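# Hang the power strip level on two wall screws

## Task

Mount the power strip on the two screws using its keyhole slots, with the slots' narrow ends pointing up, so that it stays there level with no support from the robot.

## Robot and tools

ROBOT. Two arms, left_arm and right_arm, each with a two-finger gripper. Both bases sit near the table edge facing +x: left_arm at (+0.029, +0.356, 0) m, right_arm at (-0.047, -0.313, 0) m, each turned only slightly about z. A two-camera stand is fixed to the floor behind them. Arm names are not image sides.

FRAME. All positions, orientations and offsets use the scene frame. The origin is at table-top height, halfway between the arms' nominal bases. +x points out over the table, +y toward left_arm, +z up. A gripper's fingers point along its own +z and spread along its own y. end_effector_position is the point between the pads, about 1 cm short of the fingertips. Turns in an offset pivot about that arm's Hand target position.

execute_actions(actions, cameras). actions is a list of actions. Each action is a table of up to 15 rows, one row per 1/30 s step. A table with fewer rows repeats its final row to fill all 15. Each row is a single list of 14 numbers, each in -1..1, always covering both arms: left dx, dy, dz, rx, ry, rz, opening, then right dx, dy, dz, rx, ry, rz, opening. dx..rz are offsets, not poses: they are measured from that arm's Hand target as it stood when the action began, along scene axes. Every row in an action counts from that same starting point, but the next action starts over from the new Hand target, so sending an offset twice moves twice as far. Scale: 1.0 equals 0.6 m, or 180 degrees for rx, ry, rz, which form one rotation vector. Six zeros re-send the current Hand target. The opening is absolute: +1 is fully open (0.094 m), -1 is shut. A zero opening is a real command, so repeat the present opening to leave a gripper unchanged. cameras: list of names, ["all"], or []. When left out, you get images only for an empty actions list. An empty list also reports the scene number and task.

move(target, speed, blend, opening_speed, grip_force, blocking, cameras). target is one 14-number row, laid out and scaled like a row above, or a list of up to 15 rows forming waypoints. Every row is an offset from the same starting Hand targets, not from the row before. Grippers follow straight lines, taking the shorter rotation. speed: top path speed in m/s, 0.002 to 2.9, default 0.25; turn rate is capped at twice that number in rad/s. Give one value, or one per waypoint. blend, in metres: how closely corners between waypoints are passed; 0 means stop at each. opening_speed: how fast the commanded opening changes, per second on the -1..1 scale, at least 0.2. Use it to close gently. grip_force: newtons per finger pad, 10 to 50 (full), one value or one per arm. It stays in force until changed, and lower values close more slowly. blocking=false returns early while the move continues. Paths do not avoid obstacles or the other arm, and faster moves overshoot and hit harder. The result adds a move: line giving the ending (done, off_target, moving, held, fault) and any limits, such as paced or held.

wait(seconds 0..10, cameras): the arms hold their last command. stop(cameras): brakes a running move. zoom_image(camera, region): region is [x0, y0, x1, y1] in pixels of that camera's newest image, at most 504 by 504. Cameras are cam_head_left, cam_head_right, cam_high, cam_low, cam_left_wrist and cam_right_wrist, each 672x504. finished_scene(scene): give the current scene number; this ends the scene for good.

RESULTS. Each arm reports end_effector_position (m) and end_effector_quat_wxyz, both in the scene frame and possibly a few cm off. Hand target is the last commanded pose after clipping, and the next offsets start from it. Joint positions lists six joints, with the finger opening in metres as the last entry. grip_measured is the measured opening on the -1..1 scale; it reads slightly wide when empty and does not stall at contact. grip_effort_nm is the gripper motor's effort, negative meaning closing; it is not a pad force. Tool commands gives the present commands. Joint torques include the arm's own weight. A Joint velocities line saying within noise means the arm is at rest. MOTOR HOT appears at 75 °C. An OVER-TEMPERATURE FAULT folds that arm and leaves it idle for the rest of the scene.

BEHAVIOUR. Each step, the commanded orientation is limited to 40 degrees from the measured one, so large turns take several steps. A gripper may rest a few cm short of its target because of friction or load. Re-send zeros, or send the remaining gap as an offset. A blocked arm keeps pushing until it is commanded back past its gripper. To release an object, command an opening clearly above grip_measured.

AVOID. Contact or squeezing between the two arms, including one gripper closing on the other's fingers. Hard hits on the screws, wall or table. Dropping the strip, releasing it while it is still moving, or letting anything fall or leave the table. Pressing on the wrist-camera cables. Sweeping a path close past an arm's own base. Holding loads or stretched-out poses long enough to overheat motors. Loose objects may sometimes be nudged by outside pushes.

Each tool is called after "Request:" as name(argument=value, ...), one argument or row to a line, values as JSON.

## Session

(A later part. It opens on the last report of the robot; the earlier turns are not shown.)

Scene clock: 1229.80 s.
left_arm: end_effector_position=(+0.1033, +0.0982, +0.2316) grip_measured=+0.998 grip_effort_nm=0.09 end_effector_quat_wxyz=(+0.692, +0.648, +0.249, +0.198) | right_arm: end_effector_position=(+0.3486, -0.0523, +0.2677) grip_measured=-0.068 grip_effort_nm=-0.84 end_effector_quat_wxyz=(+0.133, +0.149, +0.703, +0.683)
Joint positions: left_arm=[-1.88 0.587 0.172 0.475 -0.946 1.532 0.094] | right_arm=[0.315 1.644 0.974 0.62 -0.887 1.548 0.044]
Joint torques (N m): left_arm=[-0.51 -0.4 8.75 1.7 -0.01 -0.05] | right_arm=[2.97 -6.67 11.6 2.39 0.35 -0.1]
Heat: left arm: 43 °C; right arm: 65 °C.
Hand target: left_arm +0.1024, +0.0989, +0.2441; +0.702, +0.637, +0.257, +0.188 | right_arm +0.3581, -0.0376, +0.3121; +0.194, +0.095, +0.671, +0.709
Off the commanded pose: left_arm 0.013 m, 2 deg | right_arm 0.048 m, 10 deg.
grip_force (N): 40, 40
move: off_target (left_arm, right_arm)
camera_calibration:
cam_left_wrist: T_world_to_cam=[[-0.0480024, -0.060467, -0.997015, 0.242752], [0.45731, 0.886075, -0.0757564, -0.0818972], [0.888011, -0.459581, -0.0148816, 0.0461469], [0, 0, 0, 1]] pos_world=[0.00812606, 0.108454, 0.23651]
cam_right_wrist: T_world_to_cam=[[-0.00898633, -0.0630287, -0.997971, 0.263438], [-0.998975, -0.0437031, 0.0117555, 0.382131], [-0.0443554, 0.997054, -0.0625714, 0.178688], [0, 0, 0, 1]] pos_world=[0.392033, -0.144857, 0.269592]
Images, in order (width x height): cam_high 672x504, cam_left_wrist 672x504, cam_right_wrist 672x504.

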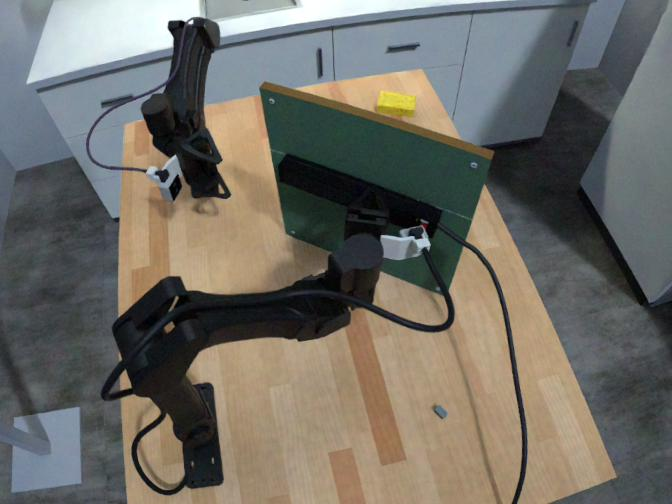

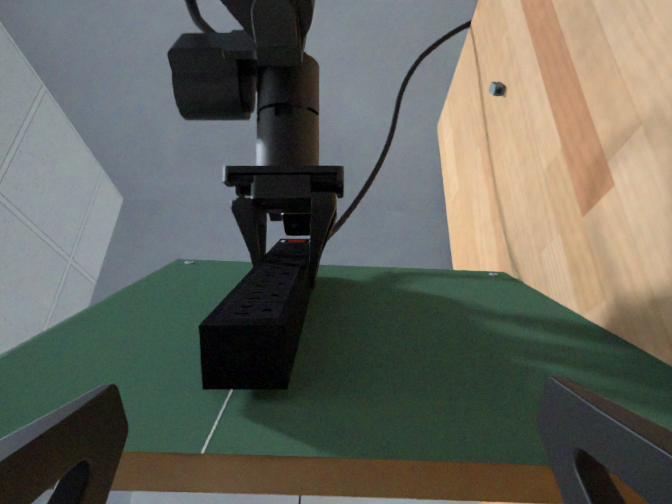

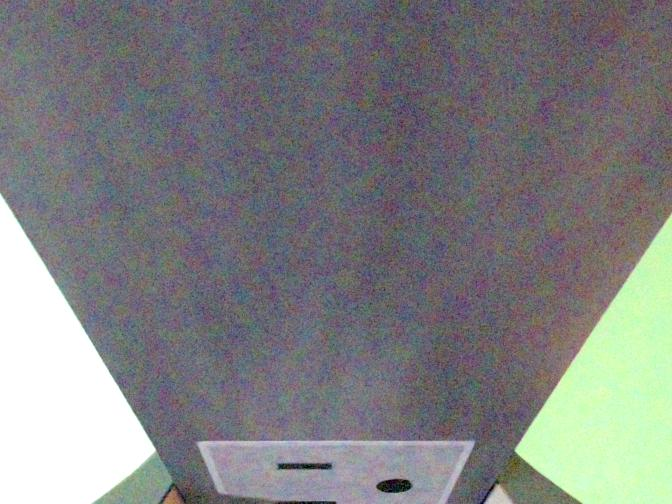

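Request:
move(
  target=[0,0,0,0,0,0,1,-0.107,-0.128,0,0,0,0,-0.35],
  speed=0.15,
  cameras=["cam_high","cam_left_wrist","cam_low","cam_head_left","cam_head_right"],
)

Request:
zoom_image(
  camera="cam_left_wrist",
  region=[150, 230, 400, 450],
)

Request:
zoom_image(
  camera="cam_high",
  region=[250, 80, 510, 290],
)

Request:
zoom_image(
  camera="cam_head_left",
  region=[250, 60, 510, 290],
)

Scene clock: 1272.00 s.
left_arm: end_effector_position=(+0.1033, +0.0982, +0.2316) grip_measured=+0.998 grip_effort_nm=0.09 end_effector_quat_wxyz=(+0.692, +0.648, +0.249, +0.198) | right_arm: end_effector_position=(+0.3100, -0.1170, +0.2760) grip_measured=-0.068 grip_effort_nm=-0.84 end_effector_quat_wxyz=(+0.151, +0.170, +0.689, +0.689)
Joint positions: left_arm=[-1.88 0.587 0.172 0.475 -0.946 1.532 0.094] | right_arm=[0.153 1.412 0.758 0.644 -0.993 1.588 0.044]
Joint torques (N m): left_arm=[-0.51 -0.4 8.72 1.69 -0.02 -0.05] | right_arm=[0.18 -8.88 6.78 2.22 -0.41 -0.22]
Heat: left arm: 43 °C; right arm: 66 °C.
Hand target: left_arm +0.1024, +0.0989, +0.2441; +0.702, +0.637, +0.257, +0.188 | right_arm +0.2939, -0.1145, +0.3121; +0.194, +0.095, +0.671, +0.709
Off the commanded pose: left_arm 0.013 m, 2 deg | right_arm 0.040 m, 10 deg.
grip_force (N): 40, 40
move: off_target (left_arm, right_arm)
camera_calibration:
cam_left_wrist: T_world_to_cam=[[-0.0480024, -0.060467, -0.997015, 0.242752], [0.45731, 0.886075, -0.0757564, -0.0818972], [0.888011, -0.459581, -0.0148816, 0.0461469], [0, 0, 0, 1]] pos_world=[0.00812606, 0.108454, 0.23651]
Images, in order (width x height): cam_head_left 672x504, cam_head_right 672x504, cam_high 672x504, cam_low 672x504, cam_left_wrist 672x504.

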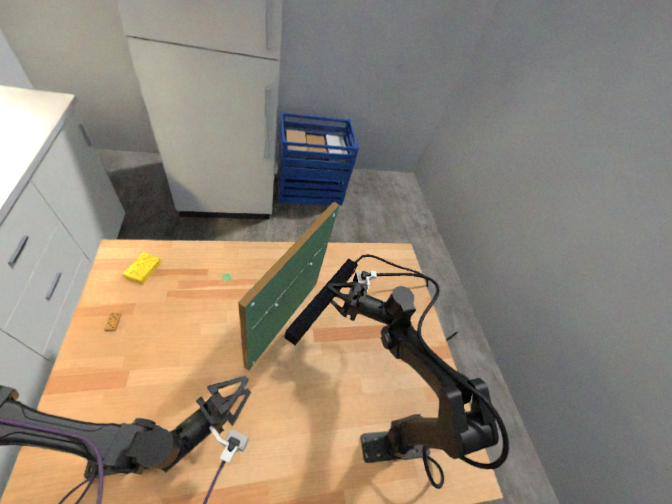

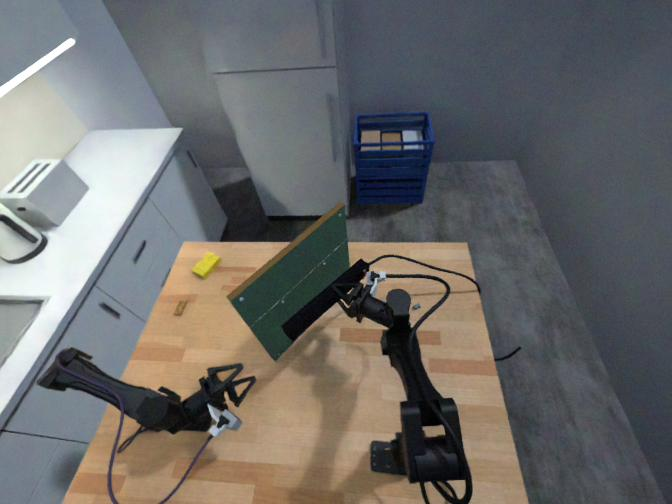

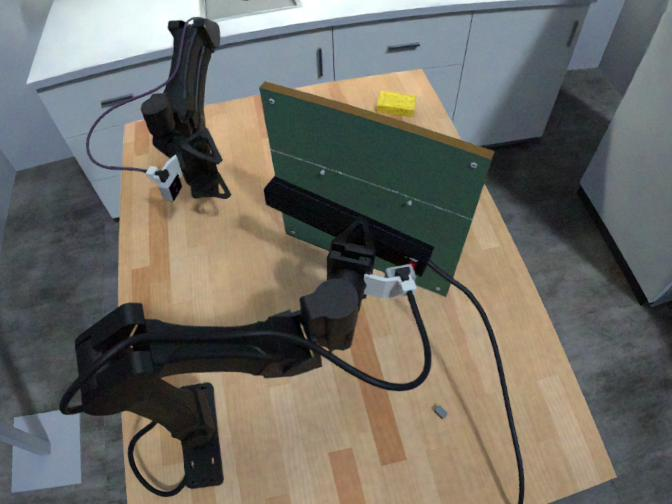

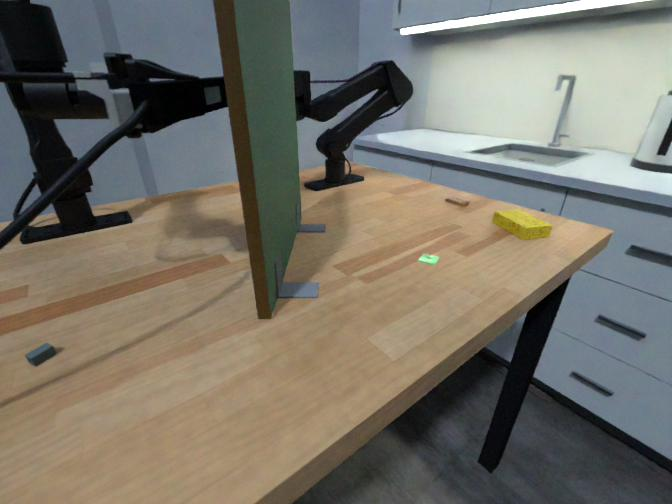

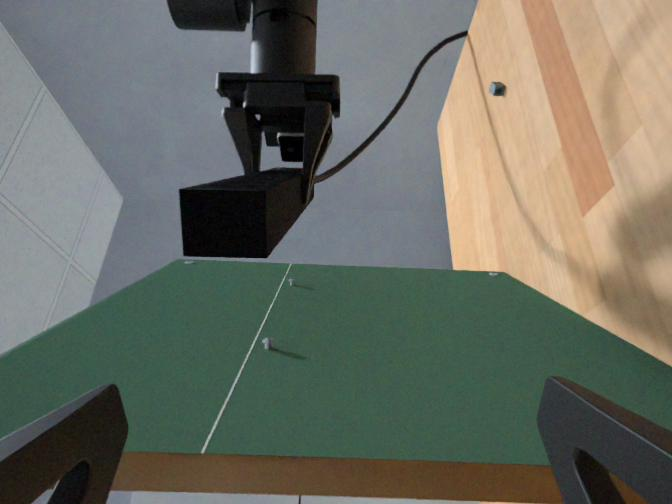

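Scaled by 2.016.

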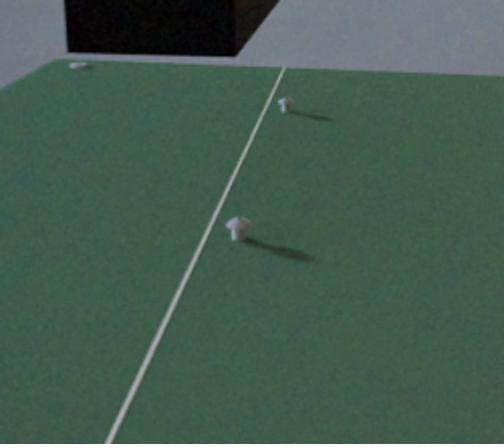

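Scaled by 1.938.

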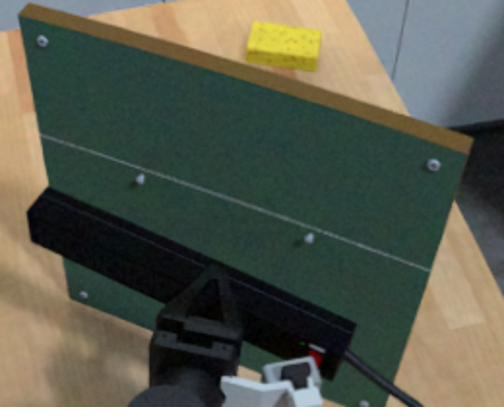

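Scaled by 1.938.

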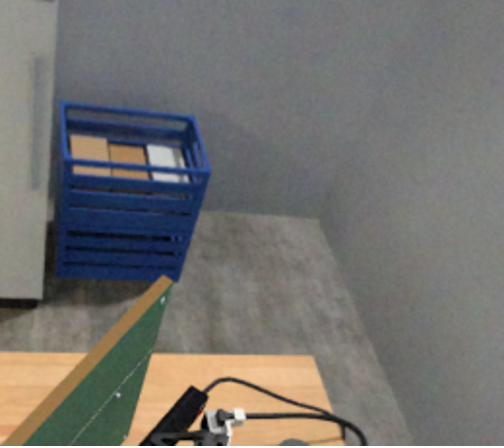

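Request:
move(
  target=[0,0,0,0,0,0,1,0.0987,0.1025,0,-0.0029,-0.0034,0,-0.35],
  speed=0.1,
  cameras=["cam_high","cam_left_wrist"],
)

Request:
zoom_image(
  camera="cam_left_wrist",
  region=[150, 190, 330, 410],
)

Request:
zoom_image(
  camera="cam_high",
  region=[250, 120, 470, 270],
)

Scene clock: 1325.13 s.
left_arm: end_effector_position=(+0.1033, +0.0982, +0.2316) grip_measured=+0.998 grip_effort_nm=0.09 end_effector_quat_wxyz=(+0.692, +0.648, +0.249, +0.198) | right_arm: end_effector_position=(+0.3528, -0.0663, +0.2624) grip_measured=-0.068 grip_effort_nm=-0.84 end_effector_quat_wxyz=(+0.147, +0.178, +0.697, +0.679)
Joint positions: left_arm=[-1.88 0.587 0.172 0.475 -0.946 1.532 0.094] | right_arm=[0.293 1.621 0.931 0.636 -0.847 1.566 0.044]
Joint torques (N m): left_arm=[-0.51 -0.38 8.76 1.69 -0.02 -0.04] | right_arm=[1.69 -7.19 12.14 2.22 -0.32 -0.49]
Heat: left arm: 44 °C; right arm: 64 °C.
Hand target: left_arm +0.1024, +0.0989, +0.2441; +0.702, +0.637, +0.257, +0.188 | right_arm +0.3531, -0.0529, +0.3121; +0.198, +0.091, +0.673, +0.707
Off the commanded pose: left_arm 0.013 m, 2 deg | right_arm 0.051 m, 12 deg.
grip_force (N): 40, 40
move: off_target (left_arm, right_arm)
camera_calibration:
cam_left_wrist: T_world_to_cam=[[-0.0480024, -0.060467, -0.997015, 0.242752], [0.45731, 0.886075, -0.0757564, -0.0818972], [0.888011, -0.459581, -0.0148816, 0.0461469], [0, 0, 0, 1]] pos_world=[0.00812606, 0.108454, 0.23651]
Images, in order (width x height): cam_high 672x504, cam_left_wrist 672x504.

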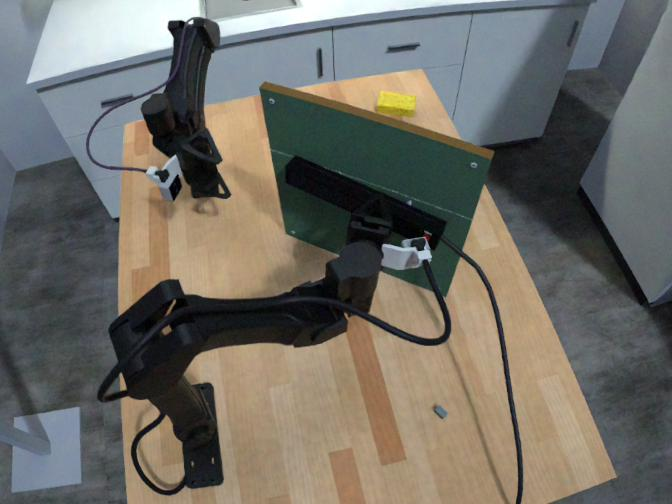

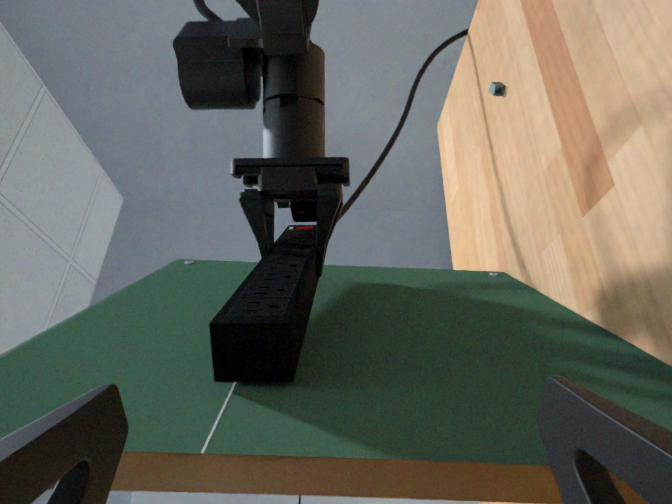

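Scaled by 2.291.

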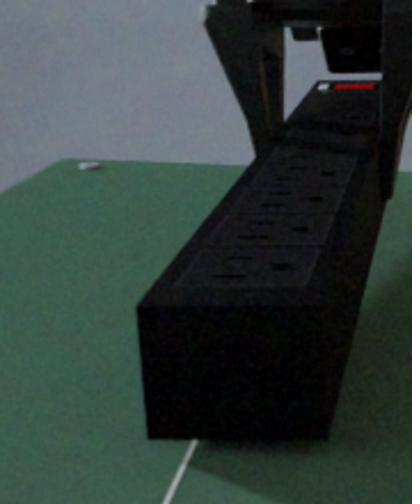

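Scaled by 2.291.

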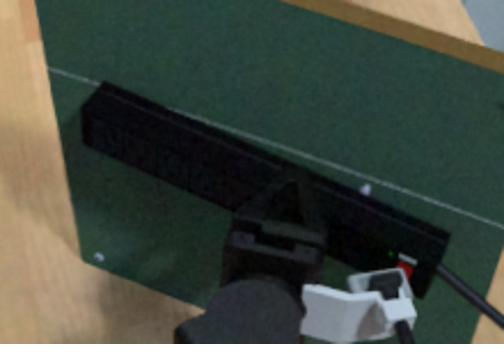

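Request:
move(
  target=[0,0,0,0,0,0,1,-0.0077,0.0065,0.03,0,0,0,-0.35],
  speed=0.04,
  cameras=["cam_high","cam_left_wrist"],
)

Request:
zoom_image(
  camera="cam_left_wrist",
  region=[150, 190, 330, 410],
)

Request:
zoom_image(
  camera="cam_high",
  region=[250, 120, 470, 270],
)

Scene clock: 1335.77 s.
left_arm: end_effector_position=(+0.1033, +0.0982, +0.2316) grip_measured=+0.998 grip_effort_nm=0.09 end_effector_quat_wxyz=(+0.692, +0.648, +0.249, +0.198) | right_arm: end_effector_position=(+0.3525, -0.0635, +0.2590) grip_measured=-0.068 grip_effort_nm=-0.84 end_effector_quat_wxyz=(+0.132, +0.187, +0.705, +0.671)
Joint positions: left_arm=[-1.88 0.587 0.172 0.475 -0.946 1.532 0.094] | right_arm=[0.298 1.621 0.952 0.572 -0.851 1.563 0.044]
Joint torques (N m): left_arm=[-0.49 -0.43 8.73 1.7 -0.01 -0.04] | right_arm=[2.51 -10.59 12.56 2.25 -0.19 -0.45]
Heat: left arm: 44 °C; right arm: 67 °C.
Hand target: left_arm +0.1024, +0.0989, +0.2441; +0.702, +0.637, +0.257, +0.188 | right_arm +0.3485, -0.0490, +0.3301; +0.198, +0.091, +0.673, +0.707
Off the commanded pose: left_arm 0.013 m, 2 deg | right_arm 0.073 m, 15 deg.
grip_force (N): 40, 40
move: off_target (left_arm, right_arm)
camera_calibration:
cam_left_wrist: T_world_to_cam=[[-0.0480024, -0.060467, -0.997015, 0.242752], [0.45731, 0.886075, -0.0757564, -0.0818972], [0.888011, -0.459581, -0.0148816, 0.0461469], [0, 0, 0, 1]] pos_world=[0.00812606, 0.108454, 0.23651]
Images, in order (width x height): cam_high 672x504, cam_left_wrist 672x504.

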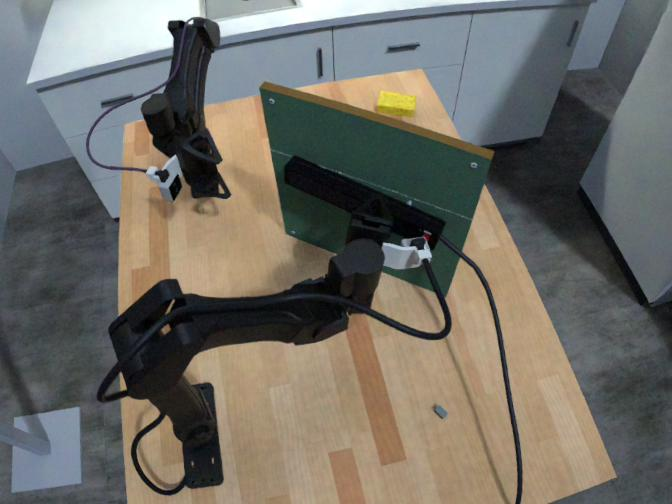

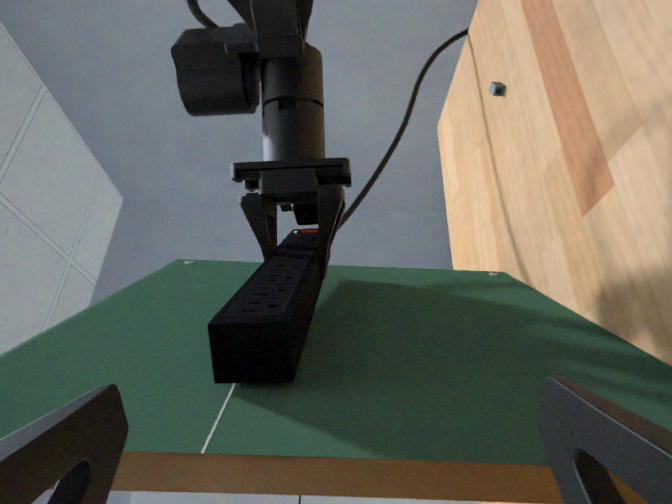

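Scaled by 2.291.

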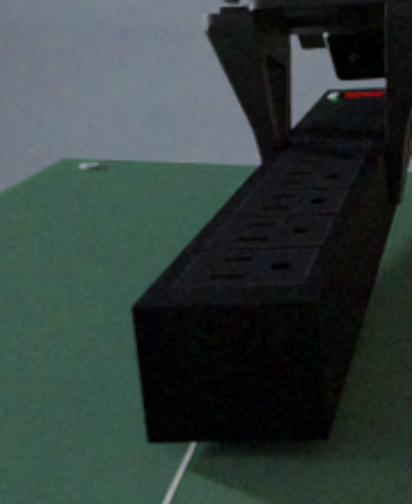

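Scaled by 2.291.

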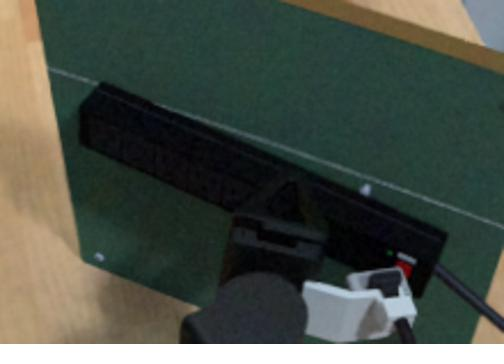

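Request:
move(
  target=[0,0,0,0,0,0,1,-0.054,-0.064,0.03,0,0,0,-0.35],
  speed=0.1,
)

Request:
move(
  target=[0,0,0,0,0,0,1,0.045,0.054,-0.04,0,0,0,-0.35],
  speed=0.1,
)

Request:
move(
  target=[0,0,0,0,0,0,1,0,0,-0.02,0,0,0,-0.35],
  speed=0.04,
  cameras=["cam_high","cam_left_wrist"],
)

Request:
zoom_image(
  camera="cam_left_wrist",
  region=[150, 190, 330, 410],
)

Request:
zoom_image(
  camera="cam_high",
  region=[250, 120, 470, 270],
)

Scene clock: 1346.47 s.
left_arm: end_effector_position=(+0.1033, +0.0982, +0.2316) grip_measured=+0.998 grip_effort_nm=0.09 end_effector_quat_wxyz=(+0.692, +0.648, +0.249, +0.198) | right_arm: end_effector_position=(+0.3355, -0.0912, +0.3044) grip_measured=-0.068 grip_effort_nm=-0.84 end_effector_quat_wxyz=(+0.155, +0.172, +0.694, +0.682)
Joint positions: left_arm=[-1.88 0.587 0.172 0.475 -0.946 1.532 0.094] | right_arm=[0.23 1.476 0.952 0.489 -0.906 1.563 0.044]
Joint torques (N m): left_arm=[-0.53 -0.42 8.73 1.7 -0.02 -0.05] | right_arm=[0.47 -10.06 7.49 2.18 -0.44 -0.35]
Heat: left arm: 44 °C; right arm: 67 °C.
Hand target: left_arm +0.1024, +0.0989, +0.2441; +0.702, +0.637, +0.257, +0.188 | right_arm +0.3161, -0.0874, +0.3481; +0.198, +0.091, +0.673, +0.707
Off the commanded pose: left_arm 0.013 m, 2 deg | right_arm 0.048 m, 11 deg.
grip_force (N): 40, 40
move: off_target (left_arm, right_arm)

Scene clock: 1347.73 s.
left_arm: end_effector_position=(+0.1033, +0.0982, +0.2316) grip_measured=+0.998 grip_effort_nm=0.09 end_effector_quat_wxyz=(+0.692, +0.648, +0.249, +0.198) | right_arm: end_effector_position=(+0.3454, -0.0653, +0.2784) grip_measured=-0.068 grip_effort_nm=-0.84 end_effector_quat_wxyz=(+0.146, +0.173, +0.699, +0.678)
Joint positions: left_arm=[-1.88 0.587 0.172 0.475 -0.946 1.532 0.094] | right_arm=[0.298 1.573 0.952 0.565 -0.85 1.558 0.044]
Joint torques (N m): left_arm=[-0.53 -0.38 8.75 1.7 -0.01 -0.04] | right_arm=[1.46 -6.99 10.58 2.4 -0.31 -0.43]
Heat: left arm: 44 °C; right arm: 67 °C.
Hand target: left_arm +0.1024, +0.0989, +0.2441; +0.702, +0.637, +0.257, +0.188 | right_arm +0.3430, -0.0550, +0.3241; +0.198, +0.091, +0.673, +0.707
Off the commanded pose: left_arm 0.013 m, 2 deg | right_arm 0.047 m, 12 deg.
grip_force (N): 40, 40
move: off_target (left_arm, right_arm)

Scene clock: 1348.80 s.
left_arm: end_effector_position=(+0.1033, +0.0982, +0.2316) grip_measured=+0.998 grip_effort_nm=0.09 end_effector_quat_wxyz=(+0.692, +0.648, +0.249, +0.198) | right_arm: end_effector_position=(+0.3492, -0.0646, +0.2779) grip_measured=-0.068 grip_effort_nm=-0.84 end_effector_quat_wxyz=(+0.155, +0.166, +0.695, +0.682)
Joint positions: left_arm=[-1.88 0.587 0.172 0.475 -0.946 1.532 0.094] | right_arm=[0.298 1.592 0.952 0.607 -0.848 1.556 0.044]
Joint torques (N m): left_arm=[-0.5 -0.39 8.76 1.71 -0.01 -0.05] | right_arm=[1.5 -6.99 8.55 2.37 -0.31 -0.43]
Heat: left arm: 44 °C; right arm: 68 °C.
Hand target: left_arm +0.1024, +0.0989, +0.2441; +0.702, +0.637, +0.257, +0.188 | right_arm +0.3430, -0.0550, +0.3122; +0.198, +0.091, +0.673, +0.707
Off the commanded pose: left_arm 0.013 m, 2 deg | right_arm 0.036 m, 11 deg.
grip_force (N): 40, 40
move: off_target (left_arm, right_arm)
camera_calibration:
cam_left_wrist: T_world_to_cam=[[-0.0480024, -0.060467, -0.997015, 0.242752], [0.45731, 0.886075, -0.0757564, -0.0818972], [0.888011, -0.459581, -0.0148816, 0.0461469], [0, 0, 0, 1]] pos_world=[0.00812606, 0.108454, 0.23651]
Images, in order (width x height): cam_high 672x504, cam_left_wrist 672x504.

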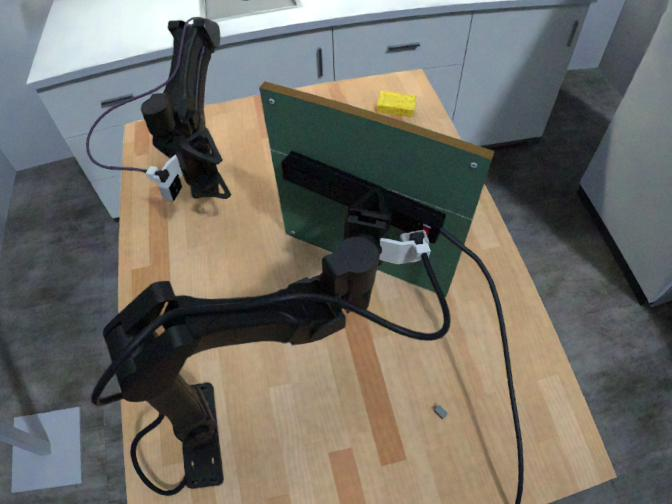

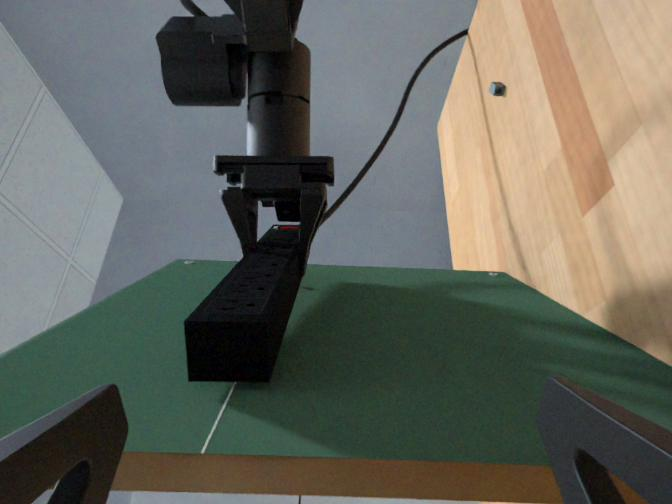

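Scaled by 2.291.

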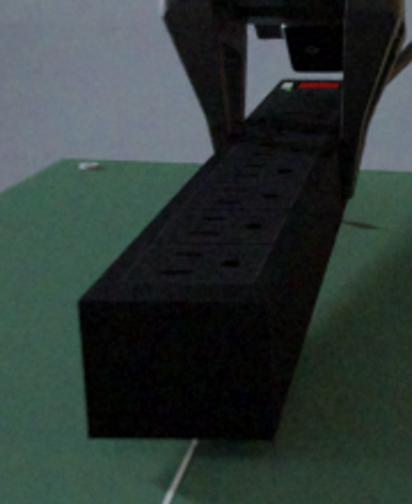

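Scaled by 2.291.

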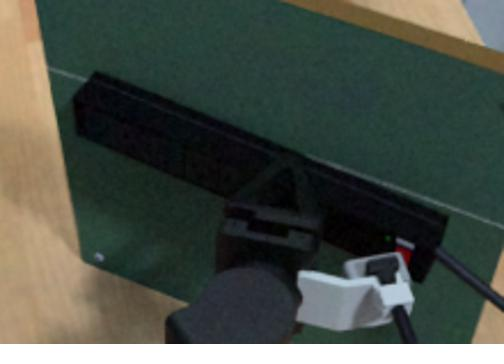

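Request:
move(
  target=[0,0,0,0,0,0,1,0,0,0,-0.0107,-0.0128,0,-0.35],
  speed=0.04,
  cameras=["cam_high","cam_left_wrist"],
)

Request:
zoom_image(
  camera="cam_left_wrist",
  region=[150, 190, 330, 410],
)

Request:
zoom_image(
  camera="cam_high",
  region=[250, 120, 470, 270],
)

Scene clock: 1358.00 s.
left_arm: end_effector_position=(+0.1033, +0.0982, +0.2316) grip_measured=+0.998 grip_effort_nm=0.09 end_effector_quat_wxyz=(+0.692, +0.648, +0.249, +0.198) | right_arm: end_effector_position=(+0.3492, -0.0647, +0.2749) grip_measured=-0.068 grip_effort_nm=-0.84 end_effector_quat_wxyz=(+0.169, +0.152, +0.702, +0.675)
Joint positions: left_arm=[-1.88 0.587 0.172 0.475 -0.946 1.532 0.094] | right_arm=[0.298 1.592 0.952 0.591 -0.847 1.502 0.044]
Joint torques (N m): left_arm=[-0.49 -0.42 8.76 1.69 -0.01 -0.03] | right_arm=[1.22 -7.35 9.13 2.27 -0.35 -0.47]
Heat: left arm: 44 °C; right arm: 69 °C.
Hand target: left_arm +0.1024, +0.0989, +0.2441; +0.702, +0.637, +0.257, +0.188 | right_arm +0.3430, -0.0550, +0.3122; +0.213, +0.073, +0.681, +0.697
Off the commanded pose: left_arm 0.013 m, 2 deg | right_arm 0.039 m, 11 deg.
grip_force (N): 40, 40
move: off_target (left_arm, right_arm)
camera_calibration:
cam_left_wrist: T_world_to_cam=[[-0.0480024, -0.060467, -0.997015, 0.242752], [0.45731, 0.886075, -0.0757564, -0.0818972], [0.888011, -0.459581, -0.0148816, 0.0461469], [0, 0, 0, 1]] pos_world=[0.00812606, 0.108454, 0.23651]
Images, in order (width x height): cam_high 672x504, cam_left_wrist 672x504.

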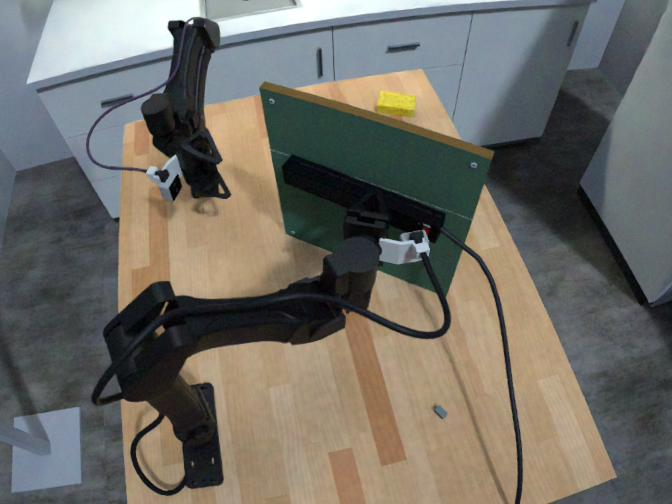

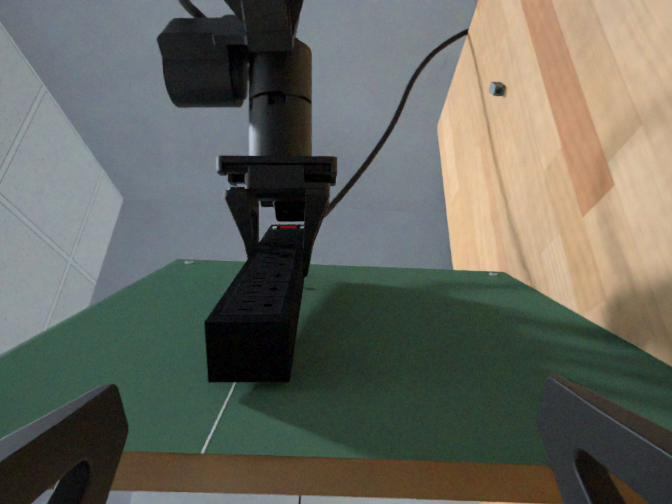

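Scaled by 2.291.

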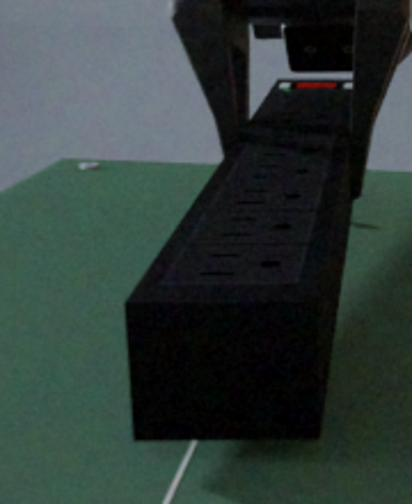

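Scaled by 2.291.

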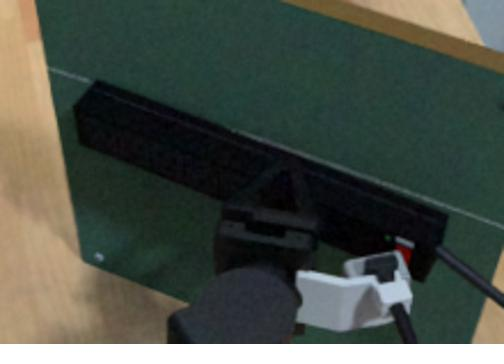

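Request:
move(
  target=[0,0,0,0,0,0,1,0,0,0,0,0,0.022,-0.35],
  speed=0.04,
  cameras=["cam_high","cam_left_wrist"],
)

Request:
zoom_image(
  camera="cam_left_wrist",
  region=[150, 190, 330, 410],
)

Request:
zoom_image(
  camera="cam_high",
  region=[250, 120, 470, 270],
)

Scene clock: 1378.80 s.
left_arm: end_effector_position=(+0.1033, +0.0982, +0.2316) grip_measured=+0.998 grip_effort_nm=0.09 end_effector_quat_wxyz=(+0.692, +0.648, +0.249, +0.198) | right_arm: end_effector_position=(+0.3452, -0.0643, +0.2631) grip_measured=-0.068 grip_effort_nm=-0.84 end_effector_quat_wxyz=(+0.140, +0.142, +0.711, +0.675)
Joint positions: left_arm=[-1.88 0.587 0.172 0.475 -0.946 1.532 0.094] | right_arm=[0.283 1.619 0.952 0.584 -0.917 1.497 0.044]
Joint torques (N m): left_arm=[-0.51 -0.39 8.76 1.69 -0.02 -0.04] | right_arm=[0.55 -7.31 11.75 2.34 -0.58 -0.43]
Heat: left arm: 44 °C; right arm: 70 °C.
Hand target: left_arm +0.1024, +0.0989, +0.2441; +0.702, +0.637, +0.257, +0.188 | right_arm +0.3430, -0.0550, +0.3121; +0.189, +0.049, +0.683, +0.704
Off the commanded pose: left_arm 0.013 m, 2 deg | right_arm 0.050 m, 13 deg.
grip_force (N): 40, 40
move: off_target (left_arm, right_arm)
camera_calibration:
cam_left_wrist: T_world_to_cam=[[-0.0480024, -0.060467, -0.997015, 0.242752], [0.45731, 0.886075, -0.0757564, -0.0818972], [0.888011, -0.459581, -0.0148816, 0.0461469], [0, 0, 0, 1]] pos_world=[0.00812606, 0.108454, 0.23651]
Images, in order (width x height): cam_high 672x504, cam_left_wrist 672x504.

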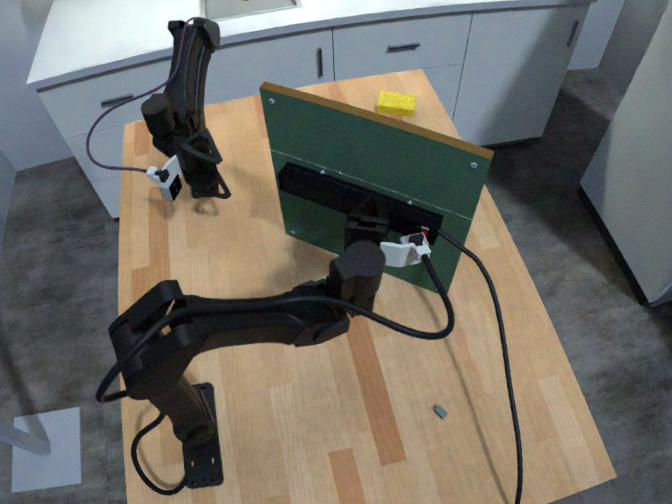

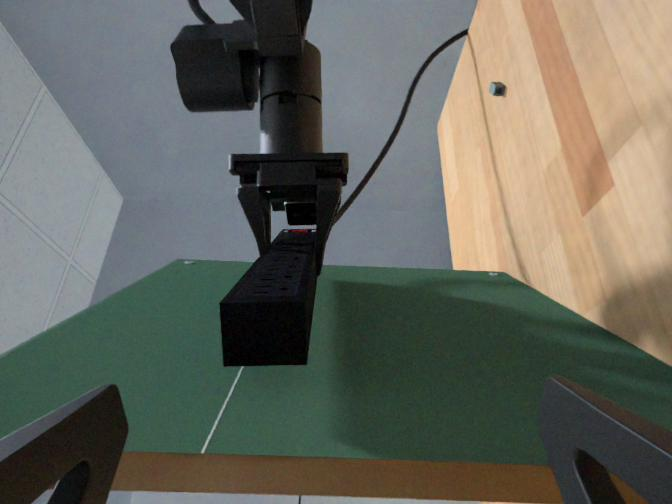

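Scaled by 2.291.

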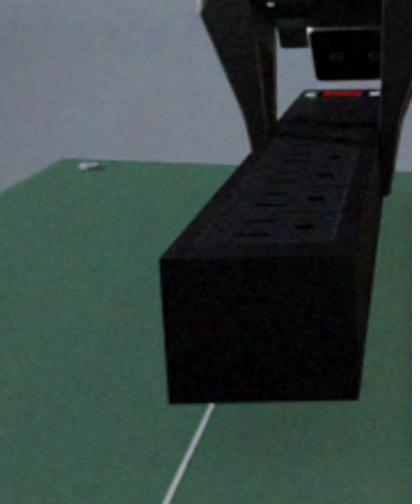

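Scaled by 2.291.

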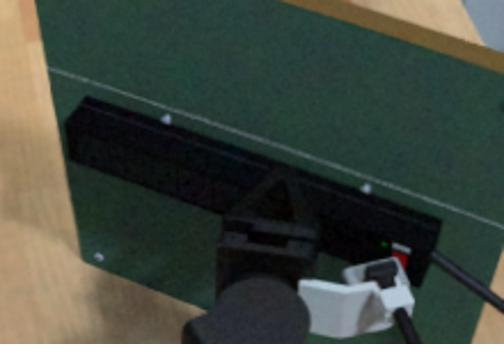

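Request:
move(
  target=[0,0,0,0,0,0,1,-0.006,-0.007,0.035,0,0,0,-0.35],
  speed=0.06,
)

Request:
move(
  target=[0,0,0,0,0,0,1,0.006,0.007,0.025,0,0,0,-0.35],
  speed=0.06,
  cameras=["cam_high","cam_left_wrist"],
)

Request:
zoom_image(
  camera="cam_high",
  region=[250, 120, 470, 270],
)

Scene clock: 1385.67 s.
left_arm: end_effector_position=(+0.1033, +0.0982, +0.2316) grip_measured=+0.998 grip_effort_nm=0.09 end_effector_quat_wxyz=(+0.692, +0.648, +0.249, +0.198) | right_arm: end_effector_position=(+0.3486, -0.0667, +0.2671) grip_measured=-0.068 grip_effort_nm=-0.84 end_effector_quat_wxyz=(+0.134, +0.147, +0.713, +0.672)
Joint positions: left_arm=[-1.88 0.587 0.172 0.475 -0.946 1.532 0.094] | right_arm=[0.274 1.619 0.984 0.534 -0.928 1.497 0.044]
Joint torques (N m): left_arm=[-0.49 -0.38 8.75 1.7 -0.02 -0.04] | right_arm=[0.62 -10.55 11.95 2.11 -0.58 -0.33]
Heat: left arm: 44 °C; right arm: 69 °C.
Hand target: left_arm +0.1024, +0.0989, +0.2441; +0.702, +0.637, +0.257, +0.188 | right_arm +0.3395, -0.0593, +0.3330; +0.189, +0.050, +0.683, +0.704
Off the commanded pose: left_arm 0.013 m, 2 deg | right_arm 0.067 m, 14 deg.
grip_force (N): 40, 40
move: off_target (left_arm, right_arm)

Scene clock: 1386.73 s.
left_arm: end_effector_position=(+0.1033, +0.0982, +0.2316) grip_measured=+0.998 grip_effort_nm=0.09 end_effector_quat_wxyz=(+0.692, +0.648, +0.249, +0.198) | right_arm: end_effector_position=(+0.3535, -0.0655, +0.2797) grip_measured=-0.068 grip_effort_nm=-0.84 end_effector_quat_wxyz=(+0.131, +0.150, +0.714, +0.671)
Joint positions: left_arm=[-1.88 0.587 0.172 0.475 -0.946 1.532 0.094] | right_arm=[0.274 1.619 1.041 0.471 -0.928 1.499 0.044]
Joint torques (N m): left_arm=[-0.49 -0.44 8.77 1.7 -0.02 -0.05] | right_arm=[1.36 -10.65 12.44 2.19 -0.48 -0.33]
Heat: left arm: 44 °C; right arm: 69 °C.
Hand target: left_arm +0.1024, +0.0989, +0.2441; +0.702, +0.637, +0.257, +0.188 | right_arm +0.3431, -0.0551, +0.3481; +0.189, +0.049, +0.683, +0.704
Off the commanded pose: left_arm 0.013 m, 2 deg | right_arm 0.070 m, 14 deg.
grip_force (N): 40, 40
move: off_target (left_arm, right_arm)
camera_calibration:
cam_left_wrist: T_world_to_cam=[[-0.0480024, -0.060467, -0.997015, 0.242752], [0.45731, 0.886075, -0.0757564, -0.0818972], [0.888011, -0.459581, -0.0148816, 0.0461469], [0, 0, 0, 1]] pos_world=[0.00812606, 0.108454, 0.23651]
Images, in order (width x height): cam_high 672x504, cam_left_wrist 672x504.

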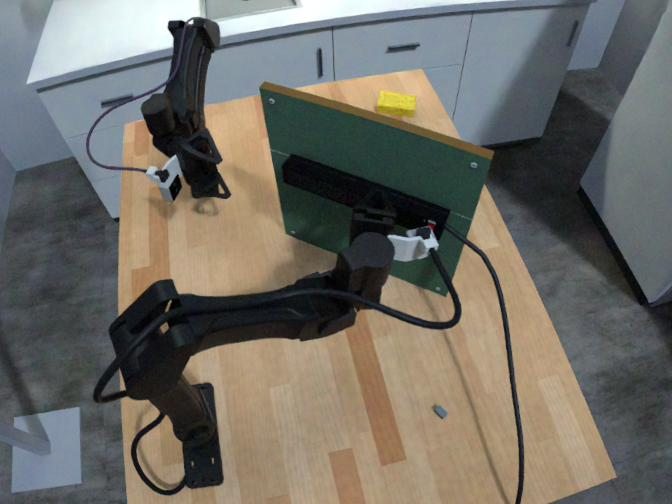

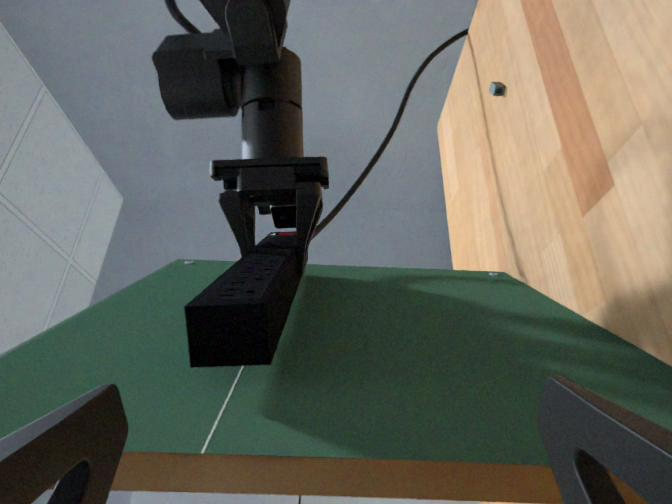

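Scaled by 2.291.

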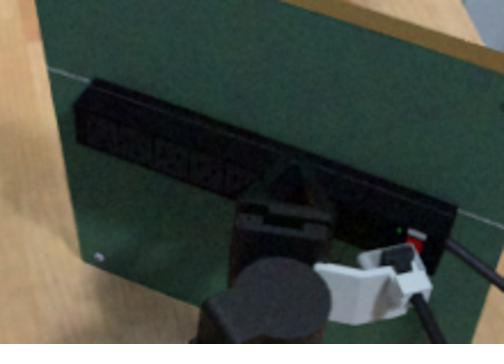

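Request:
move(
  target=[0,0,0,0,0,0,1,-0.0077,0.0065,-0.05,0,0,0,-0.35],
  speed=0.04,
)

Request:
move(
  target=[0,0,0,0,0,0,1,0,0,-0.017,0,0,0,-0.35],
  speed=0.03,
  cameras=["cam_high","cam_left_wrist"],
)

Request:
zoom_image(
  camera="cam_left_wrist",
  region=[150, 190, 330, 410],
)

Request:
zoom_image(
  camera="cam_high",
  region=[250, 120, 470, 270],
)

Scene clock: 1396.97 s.
left_arm: end_effector_position=(+0.1033, +0.0982, +0.2316) grip_measured=+0.998 grip_effort_nm=0.09 end_effector_quat_wxyz=(+0.692, +0.648, +0.249, +0.198) | right_arm: end_effector_position=(+0.3510, -0.0608, +0.2885) grip_measured=-0.068 grip_effort_nm=-0.84 end_effector_quat_wxyz=(+0.150, +0.127, +0.705, +0.682)
Joint positions: left_arm=[-1.88 0.587 0.172 0.475 -0.946 1.532 0.094] | right_arm=[0.286 1.619 1.029 0.548 -0.924 1.499 0.044]
Joint torques (N m): left_arm=[-0.5 -0.39 8.75 1.7 -0.01 -0.03] | right_arm=[1.72 -8.08 6.91 2.38 -0.41 -0.46]
Heat: left arm: 44 °C; right arm: 68 °C.
Hand target: left_arm +0.1024, +0.0989, +0.2441; +0.702, +0.637, +0.257, +0.188 | right_arm +0.3384, -0.0511, +0.3181; +0.189, +0.049, +0.683, +0.704
Off the commanded pose: left_arm 0.013 m, 2 deg | right_arm 0.033 m, 11 deg.
grip_force (N): 40, 40
move: off_target (left_arm, right_arm)

Scene clock: 1398.03 s.
left_arm: end_effector_position=(+0.1033, +0.0982, +0.2316) grip_measured=+0.998 grip_effort_nm=0.09 end_effector_quat_wxyz=(+0.692, +0.648, +0.249, +0.198) | right_arm: end_effector_position=(+0.3489, -0.0613, +0.2854) grip_measured=-0.068 grip_effort_nm=-0.84 end_effector_quat_wxyz=(+0.156, +0.121, +0.702, +0.684)
Joint positions: left_arm=[-1.88 0.587 0.172 0.475 -0.946 1.532 0.094] | right_arm=[0.286 1.619 1.003 0.591 -0.924 1.497 0.044]
Joint torques (N m): left_arm=[-0.51 -0.4 8.79 1.7 -0.01 -0.03] | right_arm=[1.83 -7.06 7.09 2.31 -0.35 -0.44]
Heat: left arm: 44 °C; right arm: 68 °C.
Hand target: left_arm +0.1024, +0.0989, +0.2441; +0.702, +0.637, +0.257, +0.188 | right_arm +0.3384, -0.0511, +0.3078; +0.189, +0.050, +0.683, +0.704
Off the commanded pose: left_arm 0.013 m, 2 deg | right_arm 0.027 m, 10 deg.
grip_force (N): 40, 40
move: off_target (left_arm, right_arm)
camera_calibration:
cam_left_wrist: T_world_to_cam=[[-0.0480024, -0.060467, -0.997015, 0.242752], [0.45731, 0.886075, -0.0757564, -0.0818972], [0.888011, -0.459581, -0.0148816, 0.0461469], [0, 0, 0, 1]] pos_world=[0.00812606, 0.108454, 0.23651]
Images, in order (width x height): cam_high 672x504, cam_left_wrist 672x504.

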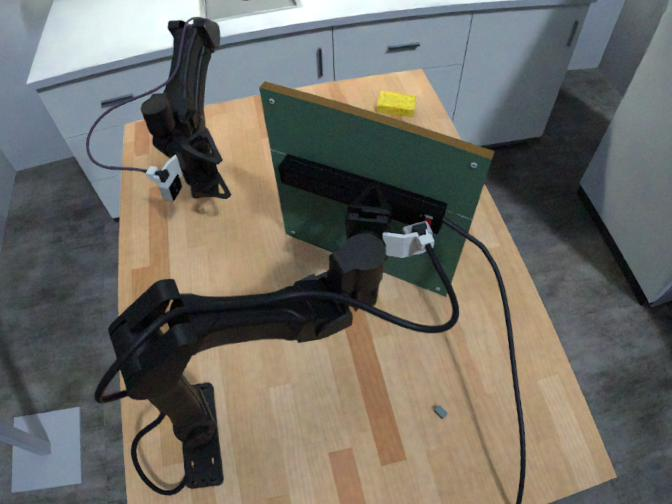

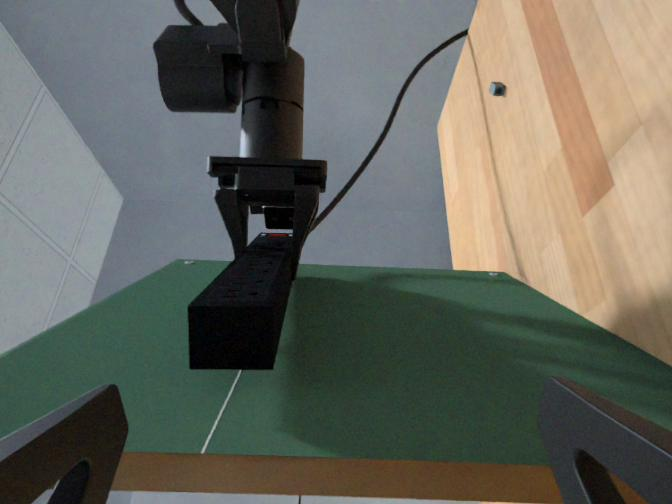

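Scaled by 2.291.

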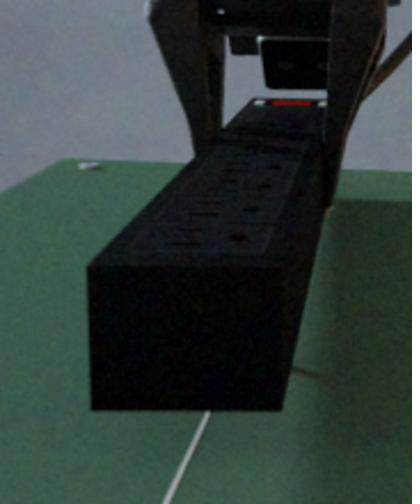

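Scaled by 2.291.

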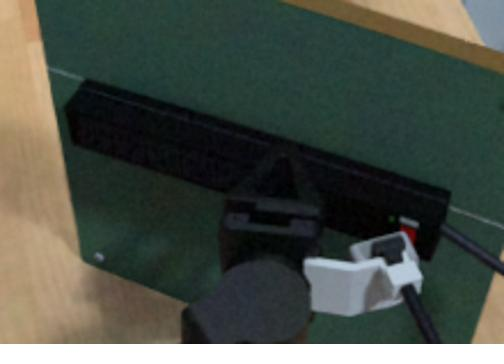

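Request:
move(
  target=[0,0,0,0,0,0,1,0,0,-0.022,0.007,0.0083,0,-0.35],
  speed=0.03,
  cameras=["cam_high","cam_left_wrist"],
)

Request:
zoom_image(
  camera="cam_left_wrist",
  region=[150, 190, 330, 410],
)

Request:
zoom_image(
  camera="cam_high",
  region=[250, 120, 470, 270],
)

Scene clock: 1405.13 s.
left_arm: end_effector_position=(+0.1033, +0.0982, +0.2316) grip_measured=+0.998 grip_effort_nm=0.09 end_effector_quat_wxyz=(+0.692, +0.648, +0.249, +0.198) | right_arm: end_effector_position=(+0.3486, -0.0598, +0.2729) grip_measured=-0.068 grip_effort_nm=-0.84 end_effector_quat_wxyz=(+0.152, +0.122, +0.696, +0.691)
Joint positions: left_arm=[-1.88 0.587 0.172 0.475 -0.946 1.532 0.094] | right_arm=[0.29 1.649 0.961 0.69 -0.924 1.529 0.044]
Joint torques (N m): left_arm=[-0.5 -0.4 8.76 1.7 -0.01 -0.05] | right_arm=[1.5 -7.25 6.65 2.25 -0.36 -0.28]
Heat: left arm: 44 °C; right arm: 69 °C.
Hand target: left_arm +0.1024, +0.0989, +0.2441; +0.702, +0.637, +0.257, +0.188 | right_arm +0.3385, -0.0511, +0.2946; +0.179, +0.061, +0.677, +0.711
Off the commanded pose: left_arm 0.013 m, 2 deg | right_arm 0.025 m, 8 deg.
grip_force (N): 40, 40
move: off_target (left_arm, right_arm)
camera_calibration:
cam_left_wrist: T_world_to_cam=[[-0.0480024, -0.060467, -0.997015, 0.242752], [0.45731, 0.886075, -0.0757564, -0.0818972], [0.888011, -0.459581, -0.0148816, 0.0461469], [0, 0, 0, 1]] pos_world=[0.00812606, 0.108454, 0.23651]
Images, in order (width x height): cam_high 672x504, cam_left_wrist 672x504.

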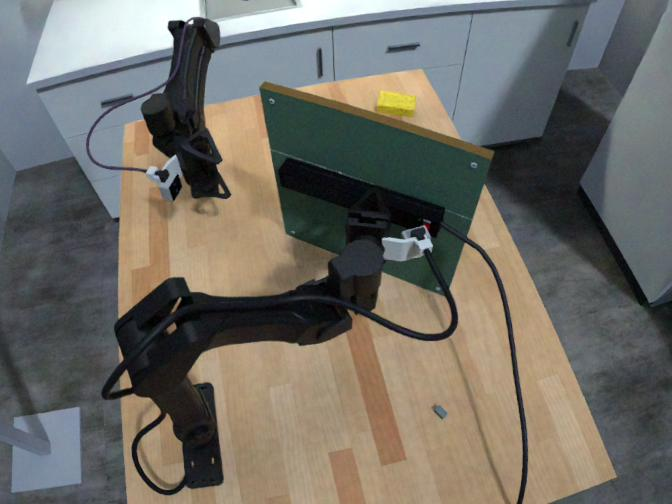

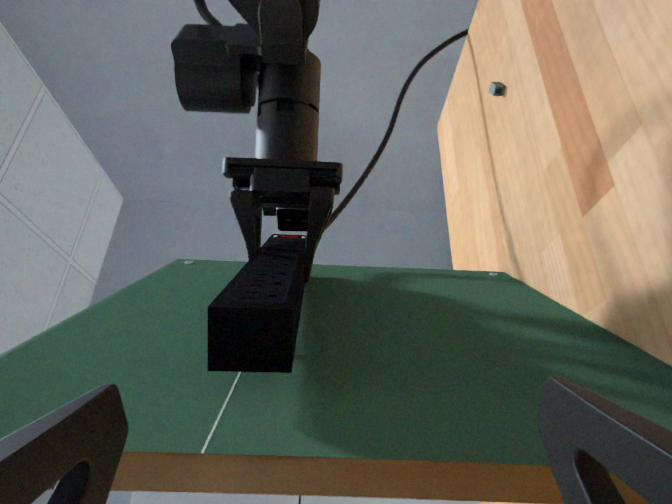

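Scaled by 2.291.

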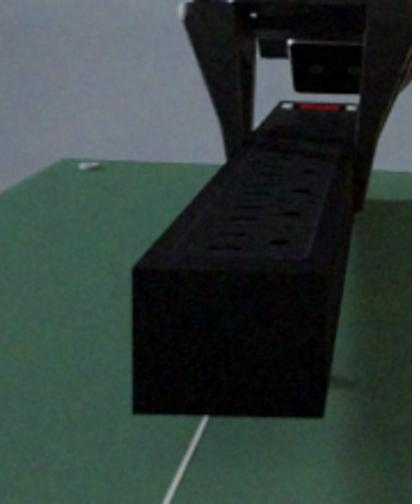

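Scaled by 2.291.

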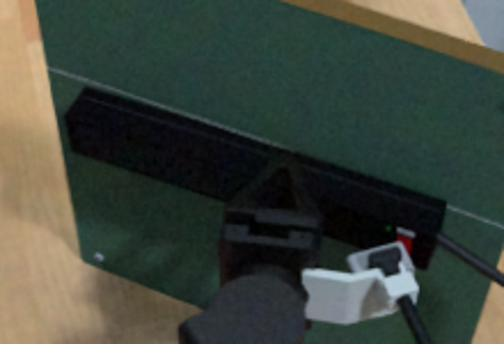

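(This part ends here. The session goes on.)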